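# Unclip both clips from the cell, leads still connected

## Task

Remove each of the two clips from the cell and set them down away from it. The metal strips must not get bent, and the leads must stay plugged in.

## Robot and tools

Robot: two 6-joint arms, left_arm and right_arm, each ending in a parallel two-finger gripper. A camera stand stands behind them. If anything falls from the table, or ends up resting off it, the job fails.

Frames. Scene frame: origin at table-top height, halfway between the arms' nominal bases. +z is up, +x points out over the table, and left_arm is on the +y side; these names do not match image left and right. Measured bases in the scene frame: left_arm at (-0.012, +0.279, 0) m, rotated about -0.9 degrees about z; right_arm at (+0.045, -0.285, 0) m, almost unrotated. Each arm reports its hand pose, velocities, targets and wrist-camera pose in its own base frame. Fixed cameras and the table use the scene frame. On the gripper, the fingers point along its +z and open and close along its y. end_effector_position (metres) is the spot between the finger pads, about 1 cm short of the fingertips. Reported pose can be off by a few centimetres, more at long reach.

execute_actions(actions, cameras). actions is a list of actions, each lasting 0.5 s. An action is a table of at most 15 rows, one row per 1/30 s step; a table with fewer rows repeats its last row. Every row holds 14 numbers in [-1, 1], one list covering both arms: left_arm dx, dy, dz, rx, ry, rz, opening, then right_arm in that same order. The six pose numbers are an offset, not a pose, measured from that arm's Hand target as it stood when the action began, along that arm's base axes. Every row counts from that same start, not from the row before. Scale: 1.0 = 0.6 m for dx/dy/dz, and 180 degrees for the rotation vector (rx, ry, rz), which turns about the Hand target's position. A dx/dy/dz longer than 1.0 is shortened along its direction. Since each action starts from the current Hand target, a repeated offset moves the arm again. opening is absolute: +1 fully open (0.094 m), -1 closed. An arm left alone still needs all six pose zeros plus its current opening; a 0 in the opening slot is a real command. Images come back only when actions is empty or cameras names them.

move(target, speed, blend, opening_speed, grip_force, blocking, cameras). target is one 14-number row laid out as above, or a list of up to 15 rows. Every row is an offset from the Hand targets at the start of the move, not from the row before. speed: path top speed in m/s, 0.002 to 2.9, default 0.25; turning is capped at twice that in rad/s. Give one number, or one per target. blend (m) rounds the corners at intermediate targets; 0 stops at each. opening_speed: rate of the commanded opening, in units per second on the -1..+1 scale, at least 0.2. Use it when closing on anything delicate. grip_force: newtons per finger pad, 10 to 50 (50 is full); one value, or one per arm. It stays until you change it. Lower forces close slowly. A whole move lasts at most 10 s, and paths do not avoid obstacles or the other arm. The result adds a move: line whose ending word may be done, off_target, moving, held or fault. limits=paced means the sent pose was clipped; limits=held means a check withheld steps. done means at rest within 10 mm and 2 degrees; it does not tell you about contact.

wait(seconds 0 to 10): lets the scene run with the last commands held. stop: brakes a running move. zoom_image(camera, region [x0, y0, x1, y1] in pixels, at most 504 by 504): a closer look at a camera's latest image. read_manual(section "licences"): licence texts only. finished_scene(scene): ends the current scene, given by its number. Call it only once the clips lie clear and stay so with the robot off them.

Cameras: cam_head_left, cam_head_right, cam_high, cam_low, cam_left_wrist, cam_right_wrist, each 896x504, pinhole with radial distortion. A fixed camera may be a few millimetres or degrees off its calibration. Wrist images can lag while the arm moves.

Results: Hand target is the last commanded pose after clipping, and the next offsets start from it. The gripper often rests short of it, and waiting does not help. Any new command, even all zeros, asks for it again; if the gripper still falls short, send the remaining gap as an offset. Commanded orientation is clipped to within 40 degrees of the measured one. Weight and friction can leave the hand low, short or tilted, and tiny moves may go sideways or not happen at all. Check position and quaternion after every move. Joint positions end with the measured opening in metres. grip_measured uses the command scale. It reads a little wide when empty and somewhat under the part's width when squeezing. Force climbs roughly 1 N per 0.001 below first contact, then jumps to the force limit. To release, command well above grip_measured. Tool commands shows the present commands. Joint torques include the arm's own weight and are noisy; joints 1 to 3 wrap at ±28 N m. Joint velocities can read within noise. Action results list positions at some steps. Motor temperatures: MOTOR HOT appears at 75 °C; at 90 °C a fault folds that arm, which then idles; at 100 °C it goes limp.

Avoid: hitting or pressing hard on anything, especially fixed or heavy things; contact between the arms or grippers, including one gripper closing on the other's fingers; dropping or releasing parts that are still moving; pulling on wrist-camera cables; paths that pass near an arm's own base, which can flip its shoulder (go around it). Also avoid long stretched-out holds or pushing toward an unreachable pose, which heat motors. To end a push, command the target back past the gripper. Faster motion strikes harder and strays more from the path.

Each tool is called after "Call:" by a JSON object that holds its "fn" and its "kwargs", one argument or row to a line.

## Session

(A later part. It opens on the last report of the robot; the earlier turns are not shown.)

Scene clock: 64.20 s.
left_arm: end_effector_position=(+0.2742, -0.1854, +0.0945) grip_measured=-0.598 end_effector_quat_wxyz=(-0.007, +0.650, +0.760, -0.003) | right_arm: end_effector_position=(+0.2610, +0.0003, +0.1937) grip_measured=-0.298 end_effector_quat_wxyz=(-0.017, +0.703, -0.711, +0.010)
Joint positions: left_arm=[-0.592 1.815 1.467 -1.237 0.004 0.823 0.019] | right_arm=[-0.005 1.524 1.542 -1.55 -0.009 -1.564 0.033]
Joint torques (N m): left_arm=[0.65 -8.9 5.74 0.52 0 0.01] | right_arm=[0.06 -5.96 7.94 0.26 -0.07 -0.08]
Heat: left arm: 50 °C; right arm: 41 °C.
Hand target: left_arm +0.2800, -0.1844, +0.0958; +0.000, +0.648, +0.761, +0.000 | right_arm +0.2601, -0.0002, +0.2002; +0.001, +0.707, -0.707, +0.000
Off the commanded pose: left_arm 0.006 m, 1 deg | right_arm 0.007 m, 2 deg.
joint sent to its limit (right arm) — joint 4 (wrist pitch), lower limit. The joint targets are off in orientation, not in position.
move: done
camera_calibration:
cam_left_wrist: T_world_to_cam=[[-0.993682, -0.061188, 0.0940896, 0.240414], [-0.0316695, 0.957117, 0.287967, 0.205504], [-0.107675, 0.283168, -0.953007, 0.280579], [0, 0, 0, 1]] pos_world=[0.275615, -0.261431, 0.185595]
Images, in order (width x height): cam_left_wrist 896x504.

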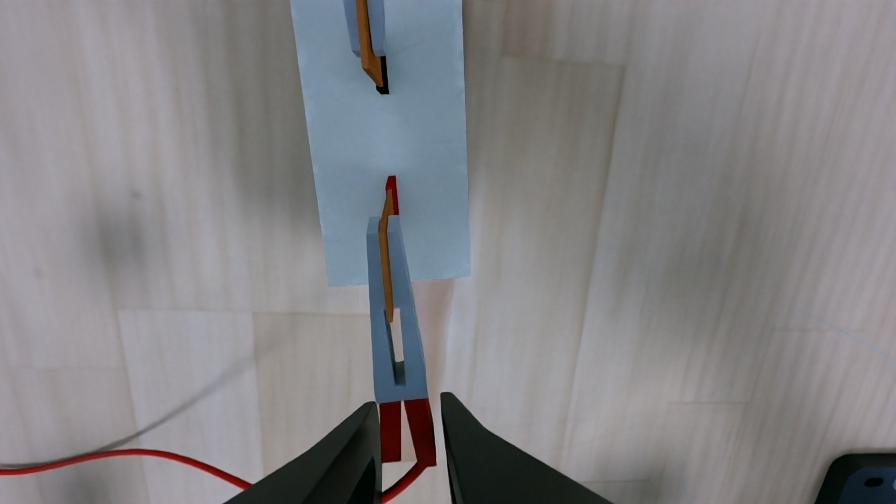

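Call:
{"fn": "move", "kwargs": {
  "target": [0.001,0.005,0.004,0,0,0.0,-0.6,0,0,0,0,0,0,-0.3],
  "speed": 0.06,
  "cameras": ["cam_left_wrist","cam_low"]
}}

Call:
{"fn": "zoom_image", "kwargs": {
  "camera": "cam_left_wrist",
  "region": [330, 150, 530, 504]
}}

Call:
{"fn": "zoom_image", "kwargs": {
  "camera": "cam_low",
  "region": [320, 170, 420, 240]
}}

Scene clock: 68.23 s.
left_arm: end_effector_position=(+0.2760, -0.1827, +0.0945) grip_measured=-0.598 end_effector_quat_wxyz=(-0.007, +0.646, +0.763, -0.003) | right_arm: end_effector_position=(+0.2610, +0.0003, +0.1937) grip_measured=-0.298 end_effector_quat_wxyz=(-0.017, +0.703, -0.711, +0.010)
Joint positions: left_arm=[-0.582 1.815 1.467 -1.237 0.004 0.823 0.019] | right_arm=[-0.005 1.524 1.542 -1.55 -0.009 -1.564 0.033]
Joint torques (N m): left_arm=[0.51 -9.4 5.98 0.42 0 0.1] | right_arm=[-0.05 -5.96 7.8 0.25 -0.07 -0.07]
Heat: left arm: 50 °C; right arm: 41 °C.
Hand target: left_arm +0.2805, -0.1814, +0.0982; +0.000, +0.648, +0.761, +0.000 | right_arm +0.2601, -0.0002, +0.2002; +0.001, +0.707, -0.707, +0.000
Off the commanded pose: left_arm 0.006 m, 1 deg | right_arm 0.007 m, 2 deg.
joint sent to its limit (right arm) — joint 4 (wrist pitch), lower limit. The joint targets are off in orientation, not in position.
move: done
camera_calibration:
cam_left_wrist: T_world_to_cam=[[-0.993024, -0.0710473, 0.0940992, 0.240328], [-0.0411626, 0.95675, 0.287984, 0.205551], [-0.11049, 0.282102, -0.953001, 0.280592], [0, 0, 0, 1]] pos_world=[0.278115, -0.258742, 0.185595]
Images, in order (width x height): cam_low 896x504, cam_left_wrist 896x504.

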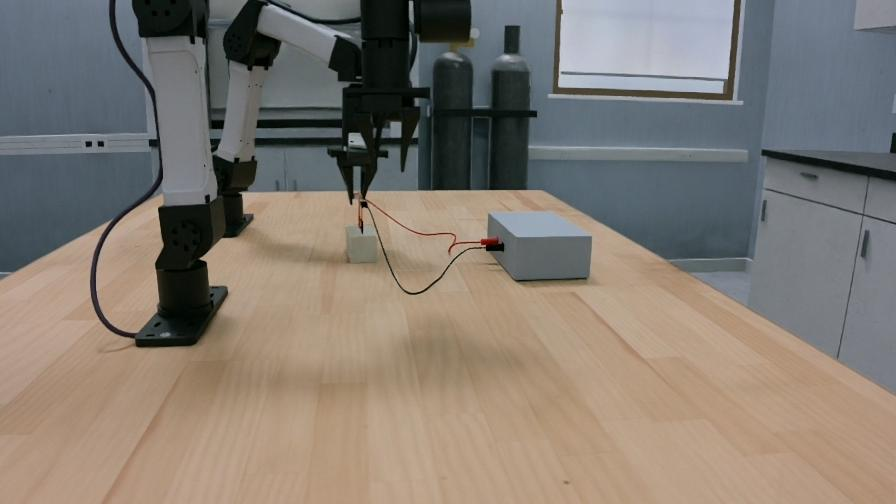

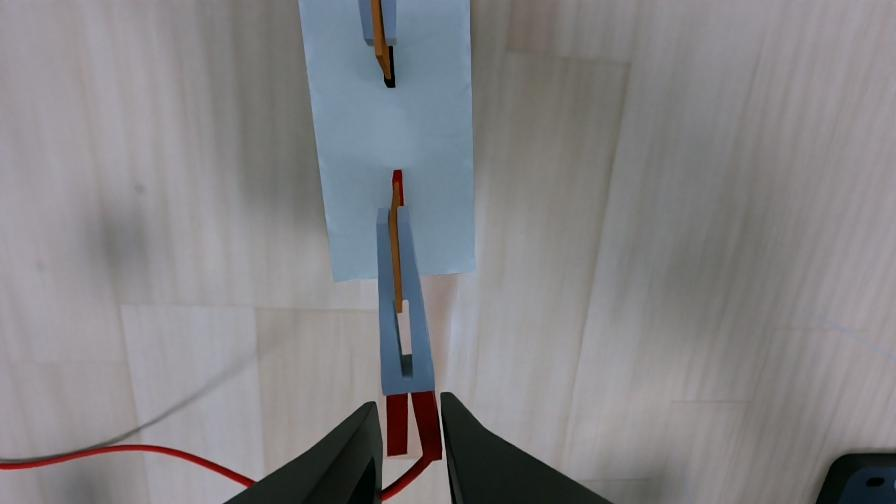

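Scaled by 1.424 from the camera's 896x504 image, which has a finer 1280x720 frame.

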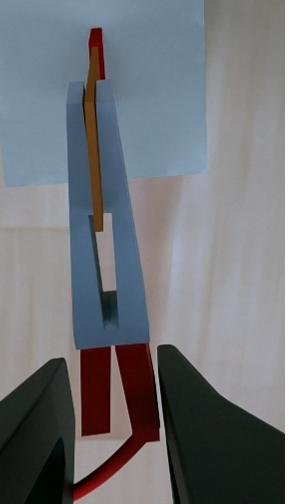

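Scaled by 5.040 from the camera's 896x504 image, which has a finer 1280x720 frame.

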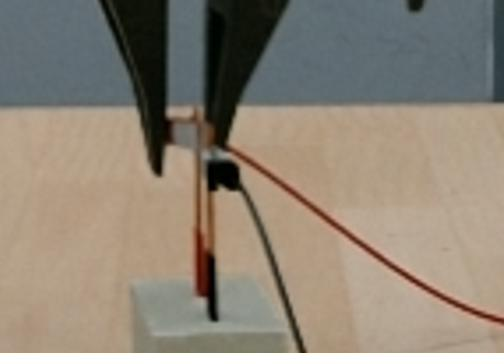

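Call:
{"fn": "move", "kwargs": {
  "target": [0,0,0,0,0,0.0,-0.8,0,0,0,0,0,0,-0.3],
  "speed": 0.06,
  "opening_speed": 0.2,
  "cameras": ["cam_left_wrist","cam_low"]
}}

Call:
{"fn": "zoom_image", "kwargs": {
  "camera": "cam_left_wrist",
  "region": [330, 150, 530, 504]
}}

Scene clock: 73.10 s.
left_arm: end_effector_position=(+0.2760, -0.1827, +0.0945) grip_measured=-0.793 end_effector_quat_wxyz=(-0.007, +0.647, +0.763, -0.003) | right_arm: end_effector_position=(+0.2610, +0.0003, +0.1937) grip_measured=-0.298 end_effector_quat_wxyz=(-0.017, +0.703, -0.711, +0.010)
Joint positions: left_arm=[-0.582 1.815 1.467 -1.237 0.004 0.824 0.01] | right_arm=[-0.005 1.524 1.542 -1.55 -0.009 -1.564 0.033]
Joint torques (N m): left_arm=[0.51 -9.37 5.97 0.42 0 0.1] | right_arm=[-0.03 -6.01 7.83 0.24 -0.04 -0.07]
Heat: left arm: 50 °C; right arm: 41 °C.
Hand target: left_arm +0.2805, -0.1814, +0.0982; +0.000, +0.648, +0.761, +0.000 | right_arm +0.2601, -0.0002, +0.2002; +0.001, +0.707, -0.707, +0.000
Off the commanded pose: left_arm 0.006 m, 1 deg | right_arm 0.007 m, 2 deg.
joint sent to its limit (right arm) — joint 4 (wrist pitch), lower limit. The joint targets are off in orientation, not in position.
move: done
camera_calibration:
cam_left_wrist: T_world_to_cam=[[-0.993052, -0.0706386, 0.0941178, 0.240438], [-0.0407676, 0.956778, 0.287949, 0.205454], [-0.11039, 0.282112, -0.953009, 0.280569], [0, 0, 0, 1]] pos_world=[0.278115, -0.258741, 0.185595]
Images, in order (width x height): cam_low 896x504, cam_left_wrist 896x504.

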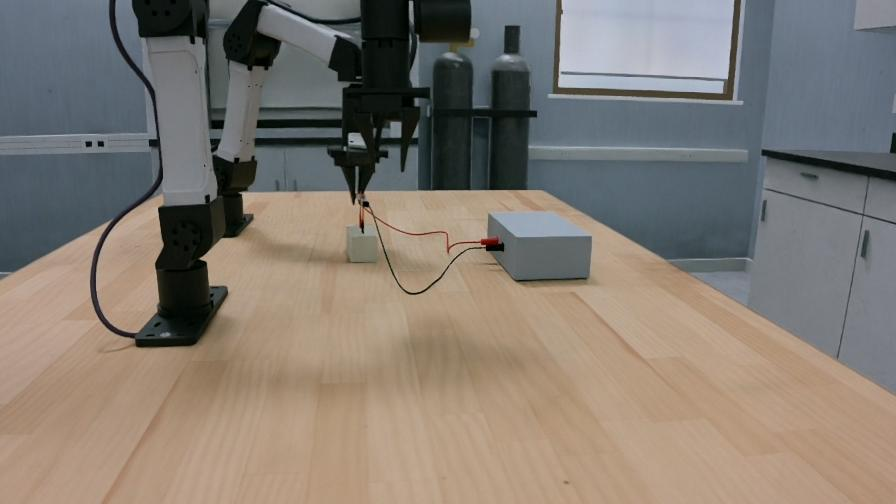

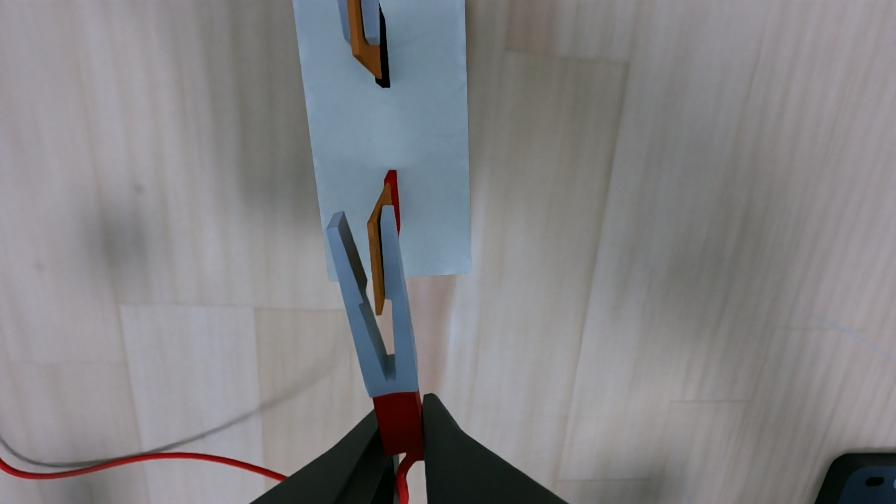

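Scaled by 1.424 from the camera's 896x504 image, which has a finer 1280x720 frame.

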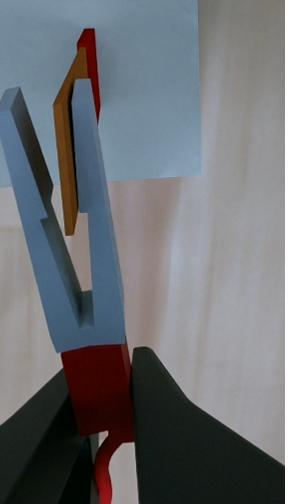

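Call:
{"fn": "move", "kwargs": {
  "target": [-0.008,0,0,0,0,0.0,-0.8,0,0,0,0,0,0,-0.3],
  "speed": 0.05,
  "cameras": ["cam_left_wrist","cam_low"]
}}

Call:
{"fn": "zoom_image", "kwargs": {
  "camera": "cam_left_wrist",
  "region": [330, 150, 530, 504]
}}

Call:
{"fn": "zoom_image", "kwargs": {
  "camera": "cam_low",
  "region": [320, 170, 420, 240]
}}

Scene clock: 83.97 s.
left_arm: end_effector_position=(+0.2747, -0.1819, +0.0932) grip_measured=-0.793 end_effector_quat_wxyz=(-0.010, +0.647, +0.763, -0.003) | right_arm: end_effector_position=(+0.2610, +0.0003, +0.1937) grip_measured=-0.298 end_effector_quat_wxyz=(-0.017, +0.703, -0.711, +0.010)
Joint positions: left_arm=[-0.582 1.815 1.461 -1.237 0.004 0.824 0.01] | right_arm=[-0.005 1.524 1.542 -1.55 -0.009 -1.564 0.033]
Joint torques (N m): left_arm=[-0.2 -10.82 4.9 0.45 -0.01 0.01] | right_arm=[-0.12 -5.91 7.75 0.25 -0.07 -0.08]
Heat: left arm: 51 °C; right arm: 42 °C.
Hand target: left_arm +0.2757, -0.1814, +0.0982; +0.000, +0.648, +0.761, +0.000 | right_arm +0.2601, -0.0002, +0.2002; +0.001, +0.707, -0.707, +0.000
Off the commanded pose: left_arm 0.005 m, 1 deg | right_arm 0.007 m, 2 deg.
joint sent to its limit (right arm) — joint 4 (wrist pitch), lower limit. The joint targets are off in orientation, not in position.
move: done
camera_calibration:
cam_left_wrist: T_world_to_cam=[[-0.992631, -0.0708816, 0.0982861, 0.238886], [-0.0394561, 0.955935, 0.290914, 0.204178], [-0.114576, 0.284892, -0.951687, 0.280425], [0, 0, 0, 1]] pos_world=[0.277311, -0.258139, 0.183999]
Images, in order (width x height): cam_low 896x504, cam_left_wrist 896x504.

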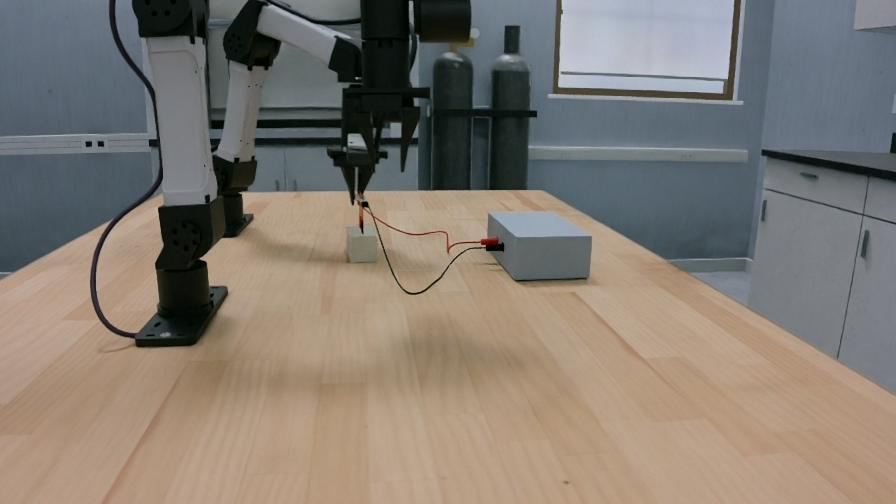

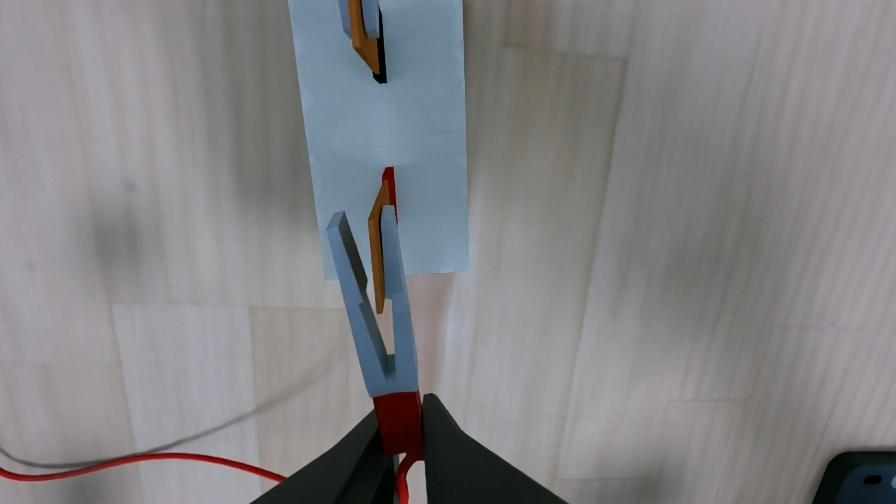

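Scaled by 1.424 from the camera's 896x504 image, which has a finer 1280x720 frame.

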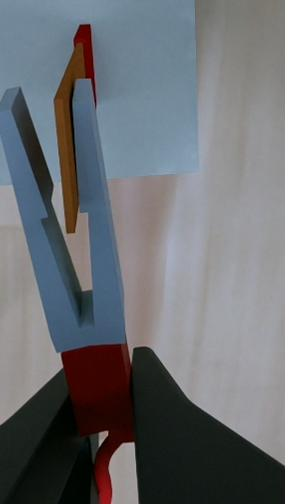

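Scaled by 5.040 from the camera's 896x504 image, which has a finer 1280x720 frame.

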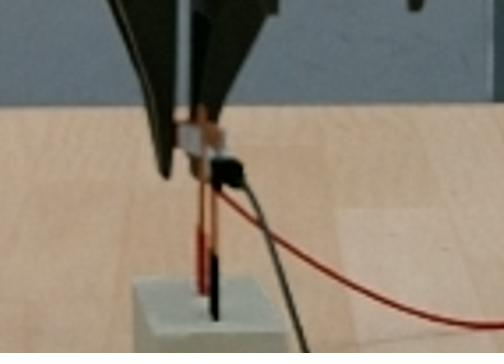

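Call:
{"fn": "move", "kwargs": {
  "target": [-0.007,0.001,0.002,0,0,0.0,-0.8,0,0,0,0,0,0,-0.3],
  "speed": 0.05,
  "cameras": ["cam_left_wrist","cam_low"]
}}

Call:
{"fn": "zoom_image", "kwargs": {
  "camera": "cam_left_wrist",
  "region": [330, 150, 530, 504]
}}

Call:
{"fn": "zoom_image", "kwargs": {
  "camera": "cam_low",
  "region": [320, 170, 420, 240]
}}

Scene clock: 91.10 s.
left_arm: end_effector_position=(+0.2716, -0.1798, +0.0899) grip_measured=-0.793 end_effector_quat_wxyz=(-0.016, +0.646, +0.763, -0.004) | right_arm: end_effector_position=(+0.2610, +0.0003, +0.1937) grip_measured=-0.298 end_effector_quat_wxyz=(-0.017, +0.703, -0.711, +0.010)
Joint positions: left_arm=[-0.582 1.815 1.448 -1.237 0.004 0.824 0.01] | right_arm=[-0.005 1.524 1.542 -1.55 -0.009 -1.564 0.033]
Joint torques (N m): left_arm=[-0.72 -12.21 4.83 0.39 -0.01 -0.06] | right_arm=[-0.02 -6.06 7.9 0.29 -0.07 -0.08]
Heat: left arm: 52 °C; right arm: 42 °C.
Hand target: left_arm +0.2715, -0.1808, +0.0994; +0.000, +0.648, +0.761, +0.000 | right_arm +0.2601, -0.0002, +0.2002; +0.001, +0.707, -0.707, +0.000
Off the commanded pose: left_arm 0.010 m, 2 deg | right_arm 0.007 m, 2 deg.
joint sent to its limit (right arm) — joint 4 (wrist pitch), lower limit. The joint targets are off in orientation, not in position.
move: done
camera_calibration:
cam_left_wrist: T_world_to_cam=[[-0.991429, -0.0717487, 0.109184, 0.234658], [-0.0361355, 0.953698, 0.298587, 0.201007], [-0.125551, 0.292082, -0.948117, 0.280293], [0, 0, 0, 1]] pos_world=[0.275101, -0.256732, 0.180112]
Images, in order (width x height): cam_low 896x504, cam_left_wrist 896x504.

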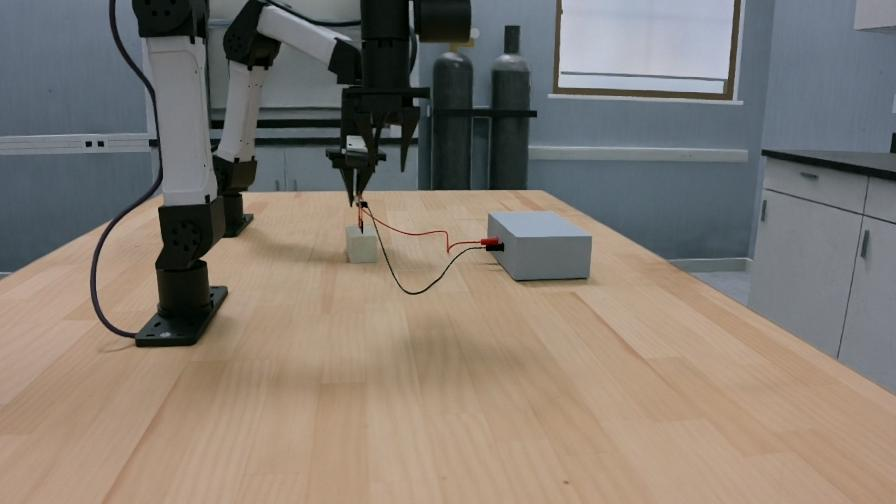

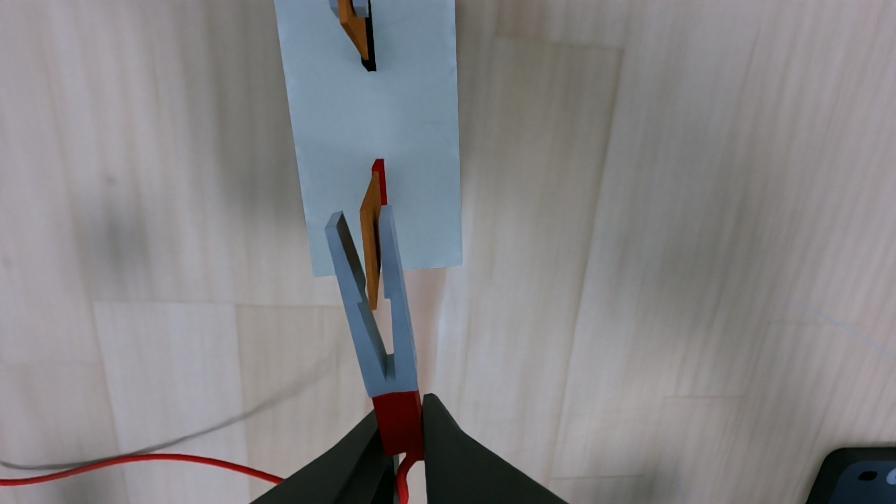

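Scaled by 1.424 from the camera's 896x504 image, which has a finer 1280x720 frame.

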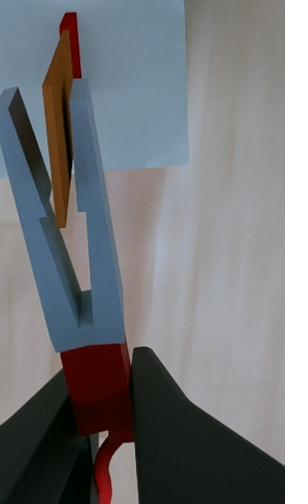

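Scaled by 5.040 from the camera's 896x504 image, which has a finer 1280x720 frame.

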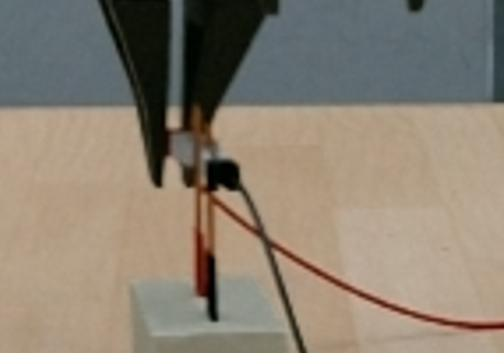

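Call:
{"fn": "move", "kwargs": {
  "target": [-0.001,0.03,0.006,0,0,0.0,-0.8,0,0,0,0,0,0,-0.3],
  "speed": 0.05,
  "cameras": ["cam_left_wrist","cam_low"]
}}

Call:
{"fn": "zoom_image", "kwargs": {
  "camera": "cam_left_wrist",
  "region": [330, 100, 530, 454]
}}

Call:
{"fn": "zoom_image", "kwargs": {
  "camera": "cam_low",
  "region": [320, 170, 420, 240]
}}

Scene clock: 99.47 s.
left_arm: end_effector_position=(+0.2706, -0.1660, +0.0929) grip_measured=-0.793 end_effector_quat_wxyz=(-0.014, +0.644, +0.765, -0.004) | right_arm: end_effector_position=(+0.2610, +0.0003, +0.1937) grip_measured=-0.298 end_effector_quat_wxyz=(-0.017, +0.703, -0.711, +0.010)
Joint positions: left_arm=[-0.548 1.778 1.415 -1.237 0.004 0.852 0.01] | right_arm=[-0.005 1.524 1.542 -1.55 -0.009 -1.564 0.033]
Joint torques (N m): left_arm=[0.31 -12.22 4.78 0.33 0 0.14] | right_arm=[-0.08 -5.96 7.77 0.23 -0.08 -0.08]
Motor temperatures (°C): left_arm=[30 54 44 27 29 27 27] | right_arm=[26 36 42 31 28 27 29]
Heat: left arm: 54 °C; right arm: 42 °C.
Hand target: left_arm +0.2710, -0.1629, +0.1031; +0.000, +0.648, +0.761, +0.000 | right_arm +0.2601, -0.0002, +0.2002; +0.001, +0.707, -0.707, +0.000
Off the commanded pose: left_arm 0.011 m, 2 deg | right_arm 0.007 m, 2 deg.
joint sent to its limit (right arm) — joint 4 (wrist pitch), lower limit. The joint targets are off in orientation, not in position.
move: off_target (left_arm)
camera_calibration:
cam_left_wrist: T_world_to_cam=[[-0.991342, -0.077069, 0.106312, 0.233733], [-0.042434, 0.954227, 0.296059, 0.188999], [-0.124263, 0.288984, -0.949235, 0.278237], [0, 0, 0, 1]] pos_world=[0.274304, -0.242741, 0.183308]
Images, in order (width x height): cam_low 896x504, cam_left_wrist 896x504.

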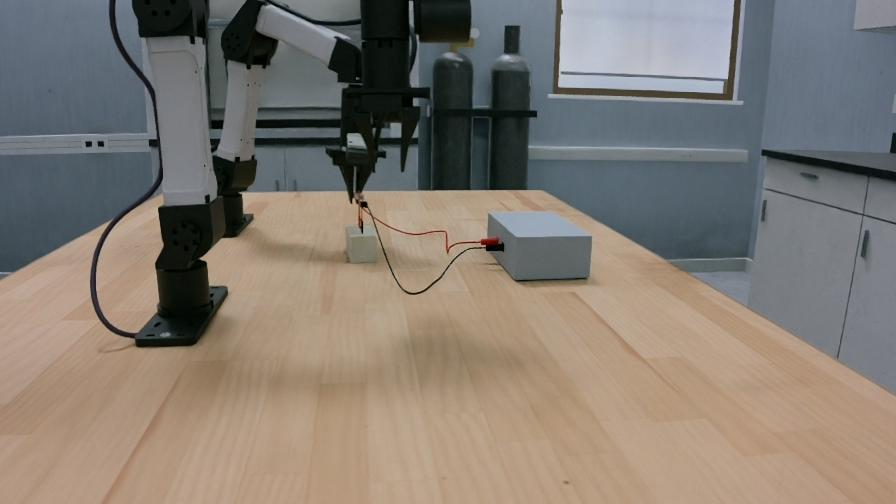

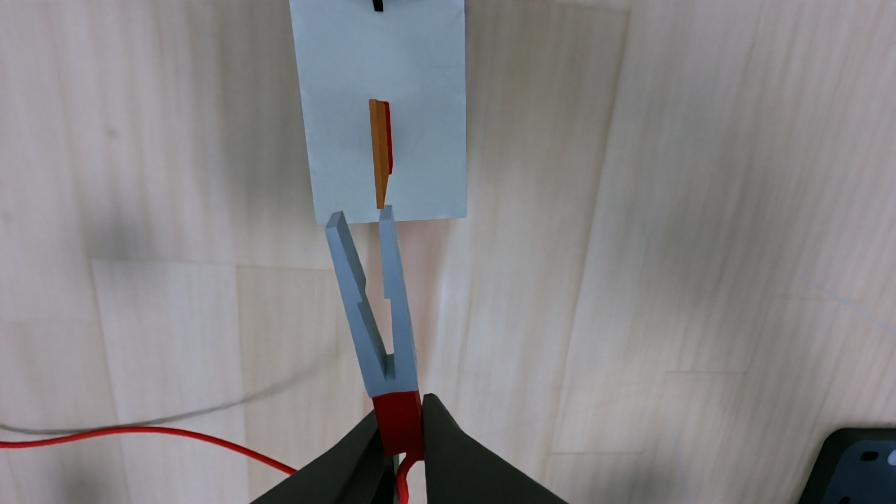

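Scaled by 1.424 from the camera's 896x504 image, which has a finer 1280x720 frame.

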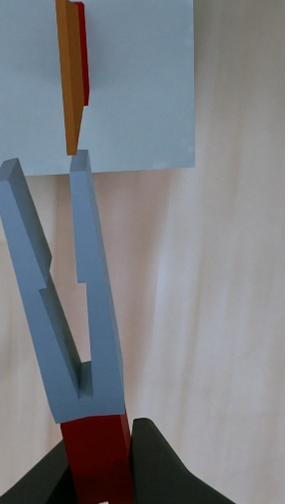

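Scaled by 5.040 from the camera's 896x504 image, which has a finer 1280x720 frame.

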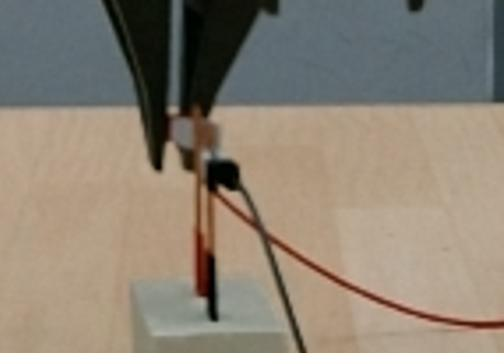

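Call:
{"fn": "move", "kwargs": {
  "target": [
    [0.002,0.13,0.004,0,0,0,-0.8,0,0,0,0,0,0,-0.3],
    [0.002,0.145,-0.12,0,0,0,-0.8,0,0,0,0,0,0,-0.3]
  ],
  "speed": 0.12,
  "blend": [0.02,0]
}}

Call:
{"fn": "move", "kwargs": {
  "target": [0,0,-0.022,0,0,0,-0.8,0,0,0,0,0,0,-0.3],
  "speed": 0.04,
  "cameras": ["cam_left_wrist","cam_head_left"]
}}

Scene clock: 106.90 s.
left_arm: end_effector_position=(+0.2674, -0.0771, +0.0347) grip_measured=-0.793 end_effector_quat_wxyz=(-0.004, +0.645, +0.764, -0.002) | right_arm: end_effector_position=(+0.2610, +0.0003, +0.1937) grip_measured=-0.298 end_effector_quat_wxyz=(-0.017, +0.703, -0.711, +0.010)
Joint positions: left_arm=[-0.28 1.671 1.051 -0.96 0.001 1.123 0.01] | right_arm=[-0.005 1.524 1.542 -1.55 -0.009 -1.564 0.033]
Joint torques (N m): left_arm=[0.53 -6.05 4.66 0.67 0.03 0.13] | right_arm=[0.03 -6.04 7.83 0.24 -0.06 -0.08]
Motor temperatures (°C): left_arm=[30 56 44 27 29 27 27] | right_arm=[26 36 42 31 28 27 29]
Heat: left arm: 56 °C; right arm: 42 °C.
Hand target: left_arm +0.2722, -0.0759, +0.0311; +0.000, +0.648, +0.761, +0.001 | right_arm +0.2601, -0.0002, +0.2002; +0.001, +0.707, -0.707, +0.000
Off the commanded pose: left_arm 0.006 m, 1 deg | right_arm 0.007 m, 2 deg.
joint sent to its limit (right arm) — joint 4 (wrist pitch), lower limit. The joint targets are off in orientation, not in position.
move: done

Scene clock: 107.90 s.
left_arm: end_effector_position=(+0.2677, -0.0772, +0.0218) grip_measured=-0.793 end_effector_quat_wxyz=(-0.004, +0.645, +0.764, -0.002) | right_arm: end_effector_position=(+0.2610, +0.0003, +0.1937) grip_measured=-0.298 end_effector_quat_wxyz=(-0.017, +0.703, -0.711, +0.010)
Joint positions: left_arm=[-0.28 1.691 1.018 -0.906 0.001 1.123 0.01] | right_arm=[-0.005 1.524 1.542 -1.55 -0.009 -1.564 0.033]
Joint torques (N m): left_arm=[0.57 -6.13 4.46 0.68 0.04 0.13] | right_arm=[0.01 -5.89 7.9 0.27 -0.07 -0.06]
Motor temperatures (°C): left_arm=[30 56 44 27 29 27 27] | right_arm=[26 36 42 31 28 27 29]
Heat: left arm: 56 °C; right arm: 42 °C.
Hand target: left_arm +0.2721, -0.0758, +0.0179; +0.000, +0.648, +0.761, +0.001 | right_arm +0.2601, -0.0002, +0.2002; +0.001, +0.707, -0.707, +0.000
Off the commanded pose: left_arm 0.006 m, 1 deg | right_arm 0.007 m, 2 deg.
joint sent to its limit (right arm) — joint 4 (wrist pitch), lower limit. The joint targets are off in orientation, not in position.
move: done
camera_calibration:
cam_left_wrist: T_world_to_cam=[[-0.993383, -0.0734203, 0.0883186, 0.246529], [-0.0453749, 0.957315, 0.285463, 0.126394], [-0.105507, 0.279567, -0.954312, 0.179021], [0, 0, 0, 1]] pos_world=[0.269521, -0.152947, 0.112988]
Images, in order (width x height): cam_head_left 896x504, cam_left_wrist 896x504.

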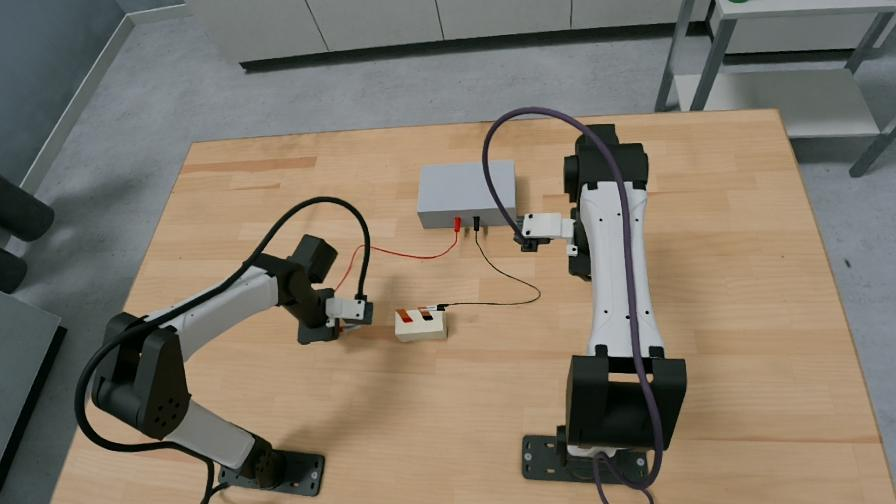

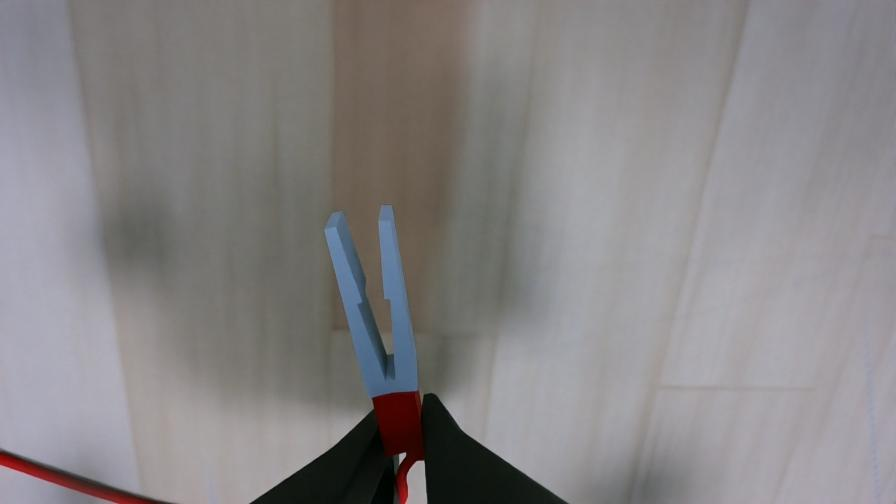

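Call:
{"fn": "move", "kwargs": {
  "target": [
    [0,0,-0.015,0,0,0,-0.8,0,0,0,0,0,0,-0.3],
    [0,0,-0.011,0,0,0,-0.45,0,0,0,0,0,0,-0.3],
    [0,0,0.15,0,0,0,-0.45,0,0,0,0,0,0,-0.3],
    [0,0.2,0.25,0,0,0,-0.45,-0.054,0.392,-0.07,0,0,0.05,-0.3]
  ],
  "speed": [0.03,0.03,0.15,0.2],
  "opening_speed": 0.4,
  "cameras": ["cam_head_left","cam_left_wrist","cam_right_wrist","cam_low"]
}}

Call:
{"fn": "zoom_image", "kwargs": {
  "camera": "cam_low",
  "region": [320, 170, 420, 240]
}}

Call:
{"fn": "zoom_image", "kwargs": {
  "camera": "cam_head_left",
  "region": [260, 230, 460, 360]
}}

Scene clock: 120.30 s.
left_arm: end_effector_position=(+0.2721, +0.0428, +0.1606) grip_measured=-0.452 end_effector_quat_wxyz=(-0.003, +0.644, +0.765, -0.004) | right_arm: end_effector_position=(+0.2217, +0.2295, +0.1531) grip_measured=-0.298 end_effector_quat_wxyz=(+0.014, +0.763, -0.646, -0.001)
Joint positions: left_arm=[0.156 1.6 1.484 -1.465 0 1.554 0.026] | right_arm=[0.802 1.783 1.66 -1.477 -0.001 -0.934 0.033]
Joint torques (N m): left_arm=[0.27 -7.43 6.9 0.15 0.06 0.14] | right_arm=[-0.5 -7.23 9.02 0.37 -0.16 0.04]
Heat: left arm: 54 °C; right arm: 42 °C.
Hand target: left_arm +0.2721, +0.0442, +0.1679; +0.000, +0.648, +0.761, +0.001 | right_arm +0.2277, +0.2351, +0.1583; +0.001, +0.761, -0.649, +0.000
Off the commanded pose: left_arm 0.007 m, 1 deg | right_arm 0.010 m, 2 deg.
move: done
camera_calibration:
cam_left_wrist: T_world_to_cam=[[-0.992836, -0.0780416, 0.0904728, 0.247189], [-0.0495695, 0.958012, 0.282409, -0.026205], [-0.108714, 0.275902, -0.955018, 0.279632], [0, 0, 0, 1]] pos_world=[0.274519, -0.0327552, 0.25209]
cam_right_wrist: T_world_to_cam=[[0.99718, 0.0713721, 0.0231853, -0.246424], [0.0607349, -0.949031, 0.309277, 0.202795], [0.0440773, -0.306997, -0.950689, 0.316955], [0, 0, 0, 1]] pos_world=[0.219442, 0.30735, 0.244319]
Images, in order (width x height): cam_head_left 896x504, cam_low 896x504, cam_left_wrist 896x504, cam_right_wrist 896x504.

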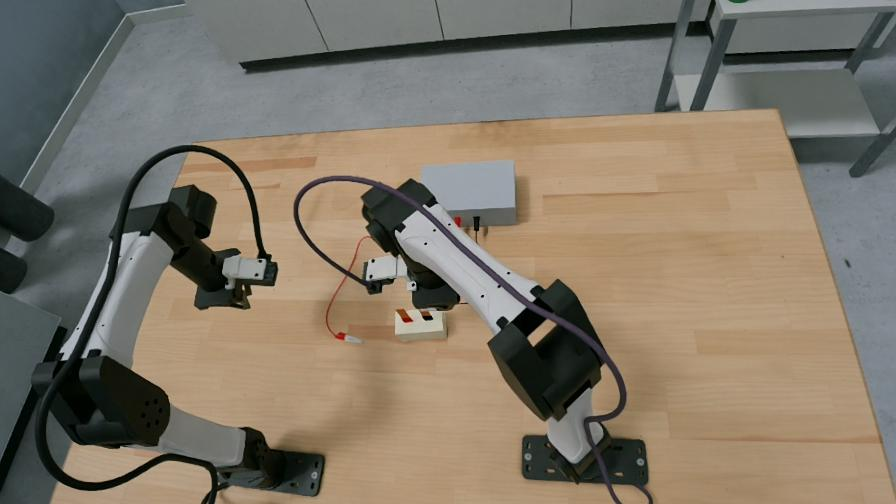

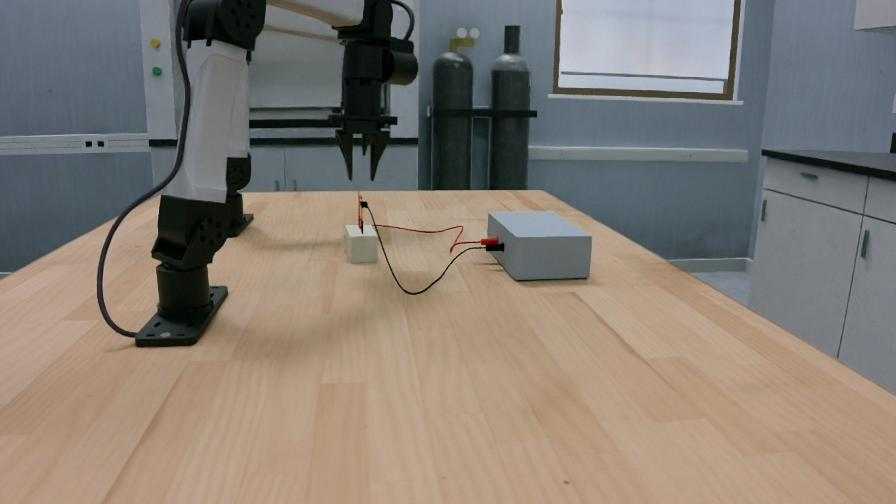

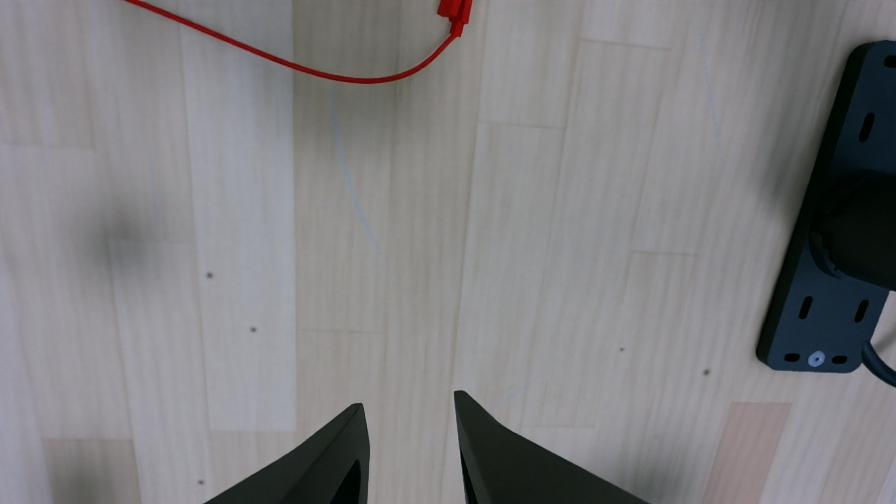

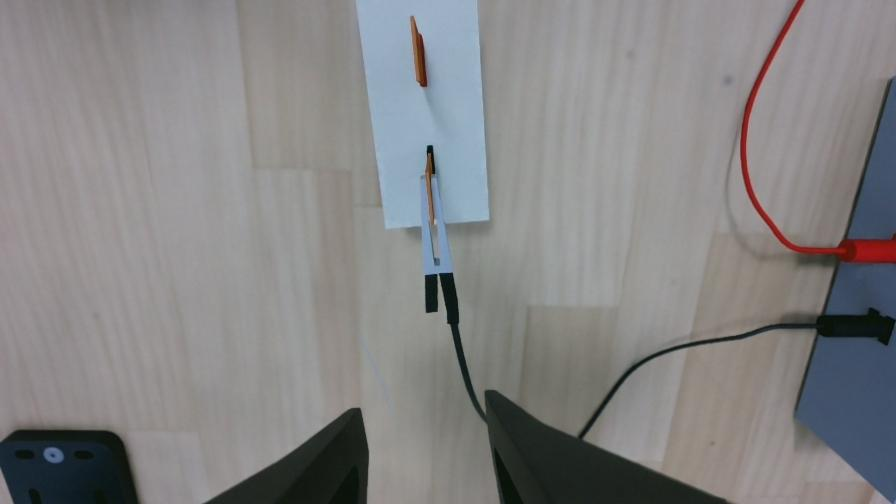

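Scaled by 5.040 from the camera's 896x504 image, which has a finer 1280x720 frame.

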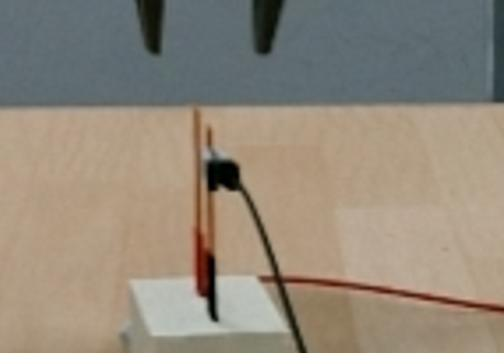

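Scaled by 2.520 from the camera's 896x504 image, which has a finer 1280x720 frame.

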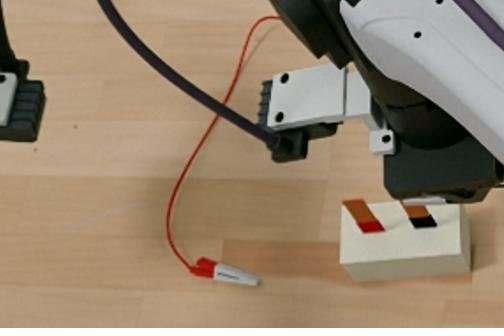

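Call:
{"fn": "move", "kwargs": {
  "target": [0,0,0,0,0,0,-0.45,-0.004,0.005,-0.067,0,0,-0.009,-0.4],
  "speed": 0.1,
  "cameras": ["cam_right_wrist","cam_low"]
}}

Call:
{"fn": "zoom_image", "kwargs": {
  "camera": "cam_low",
  "region": [320, 170, 420, 240]
}}

Scene clock: 132.17 s.
left_arm: end_effector_position=(+0.2720, +0.0427, +0.1606) grip_measured=-0.452 end_effector_quat_wxyz=(-0.004, +0.644, +0.765, -0.004) | right_arm: end_effector_position=(+0.2266, +0.2368, +0.1223) grip_measured=-0.398 end_effector_quat_wxyz=(+0.000, +0.751, -0.660, +0.000)
Joint positions: left_arm=[0.156 1.6 1.484 -1.466 0 1.555 0.026] | right_arm=[0.807 1.783 1.538 -1.326 -0.001 -0.893 0.028]
Joint torques (N m): left_arm=[0.25 -7.49 6.9 0.14 0.06 0.13] | right_arm=[0.12 -7.9 5.08 0.57 -0.15 0.09]
Heat: left arm: 53 °C; right arm: 42 °C.
Hand target: left_arm +0.2721, +0.0442, +0.1679; +0.000, +0.648, +0.761, +0.001 | right_arm +0.2254, +0.2380, +0.1181; +0.001, +0.751, -0.660, +0.000
Off the commanded pose: left_arm 0.007 m, 1 deg | right_arm 0.005 m, 0 deg.
move: done
camera_calibration:
cam_right_wrist: T_world_to_cam=[[0.998412, 0.034932, 0.044191, -0.245368], [0.0205793, -0.956467, 0.291115, 0.232068], [0.0524364, -0.289744, -0.955667, 0.284243], [0, 0, 0, 1]] pos_world=[0.225298, 0.312894, 0.214926]
Images, in order (width x height): cam_low 896x504, cam_right_wrist 896x504.

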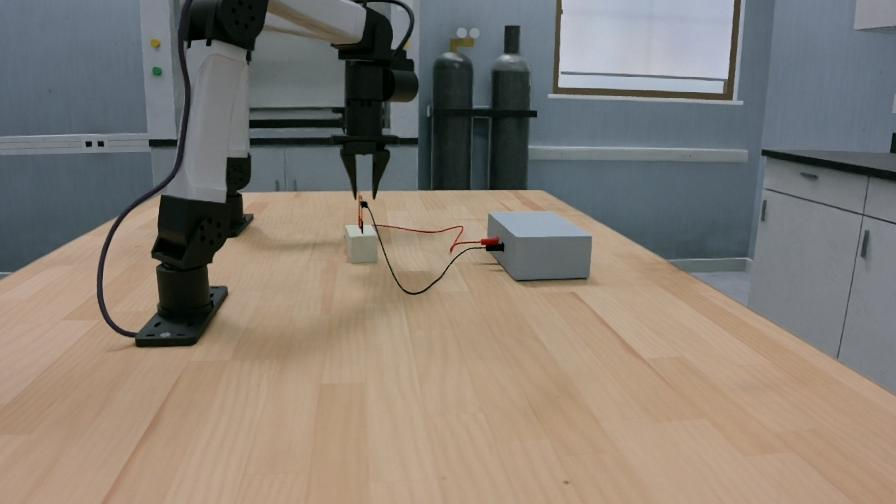

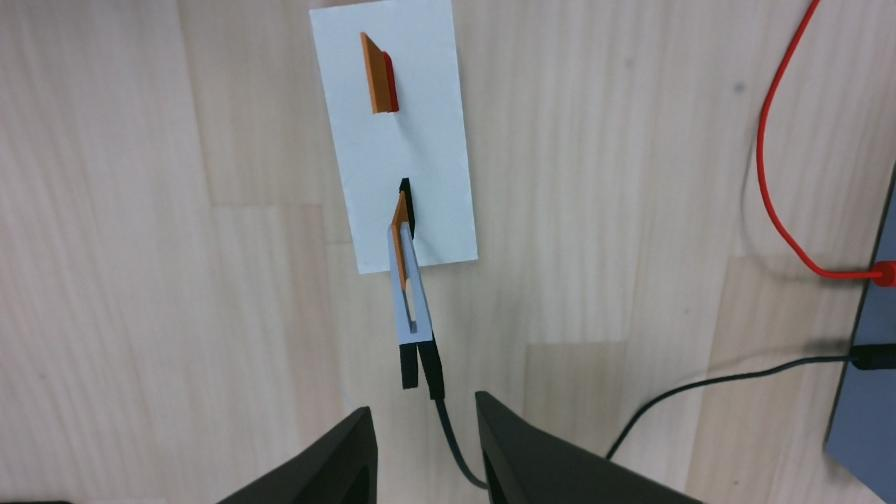

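Scaled by 5.040 from the camera's 896x504 image, which has a finer 1280x720 frame.

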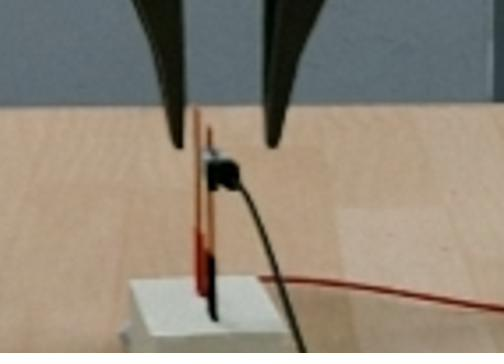

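Call:
{"fn": "move", "kwargs": {
  "target": [0,0,0,0,0,0,-0.45,-0.003,-0.002,-0.024,0,0,0.008,-0.58],
  "speed": 0.06,
  "cameras": ["cam_right_wrist","cam_low"]
}}

Call:
{"fn": "zoom_image", "kwargs": {
  "camera": "cam_low",
  "region": [320, 170, 420, 240]
}}

Call:
{"fn": "zoom_image", "kwargs": {
  "camera": "cam_right_wrist",
  "region": [330, 150, 530, 504]
}}

Scene clock: 146.00 s.
left_arm: end_effector_position=(+0.2720, +0.0427, +0.1606) grip_measured=-0.452 end_effector_quat_wxyz=(-0.004, +0.644, +0.765, -0.004) | right_arm: end_effector_position=(+0.2254, +0.2355, +0.1064) grip_measured=-0.578 end_effector_quat_wxyz=(+0.003, +0.755, -0.656, -0.001)
Joint positions: left_arm=[0.156 1.6 1.484 -1.466 0 1.555 0.026] | right_arm=[0.807 1.783 1.475 -1.268 -0.001 -0.904 0.02]
Joint torques (N m): left_arm=[0.21 -7.49 6.87 0.15 0.05 0.13] | right_arm=[0.24 -8.25 4.94 0.57 -0.12 -0.09]
Heat: left arm: 52 °C; right arm: 42 °C.
Hand target: left_arm +0.2721, +0.0442, +0.1679; +0.000, +0.648, +0.761, +0.001 | right_arm +0.2235, +0.2368, +0.1037; +0.001, +0.759, -0.651, +0.000
Off the commanded pose: left_arm 0.007 m, 1 deg | right_arm 0.004 m, 1 deg.
move: done
camera_calibration:
cam_right_wrist: T_world_to_cam=[[0.998144, 0.0454048, 0.0405778, -0.245398], [0.0314785, -0.955148, 0.294452, 0.232313], [0.0521273, -0.292629, -0.954804, 0.26945], [0, 0, 0, 1]] pos_world=[0.223584, 0.311884, 0.198825]
Images, in order (width x height): cam_low 896x504, cam_right_wrist 896x504.

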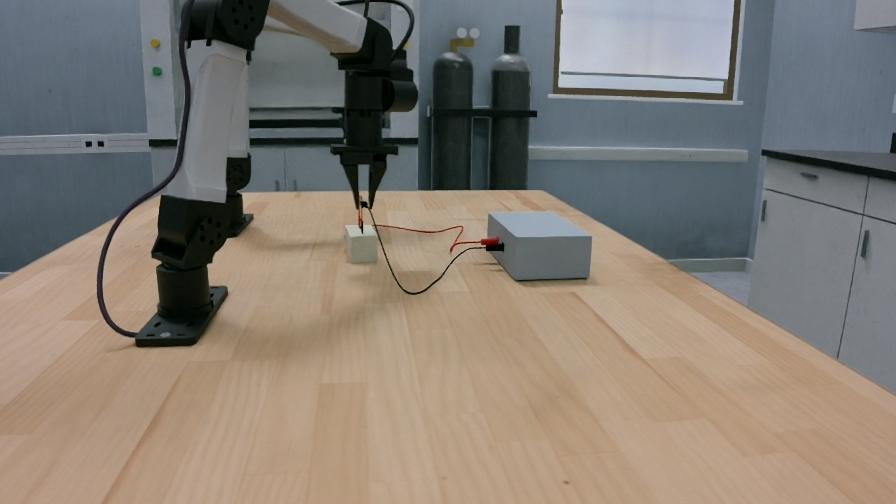

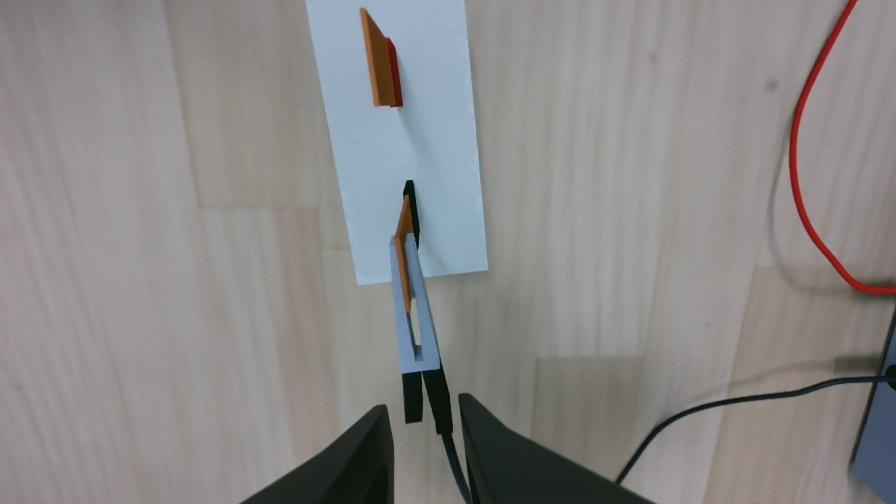

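Scaled by 5.040 from the camera's 896x504 image, which has a finer 1280x720 frame.

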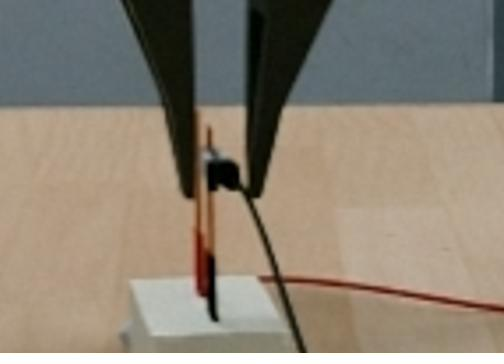

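Scaled by 1.424 from the camera's 896x504 image, which has a finer 1280x720 frame.

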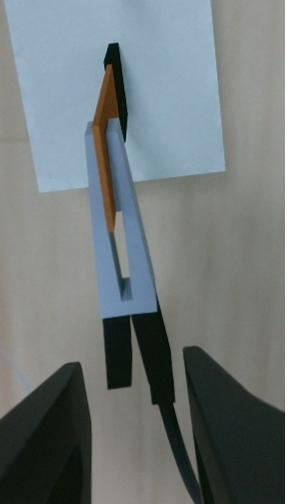

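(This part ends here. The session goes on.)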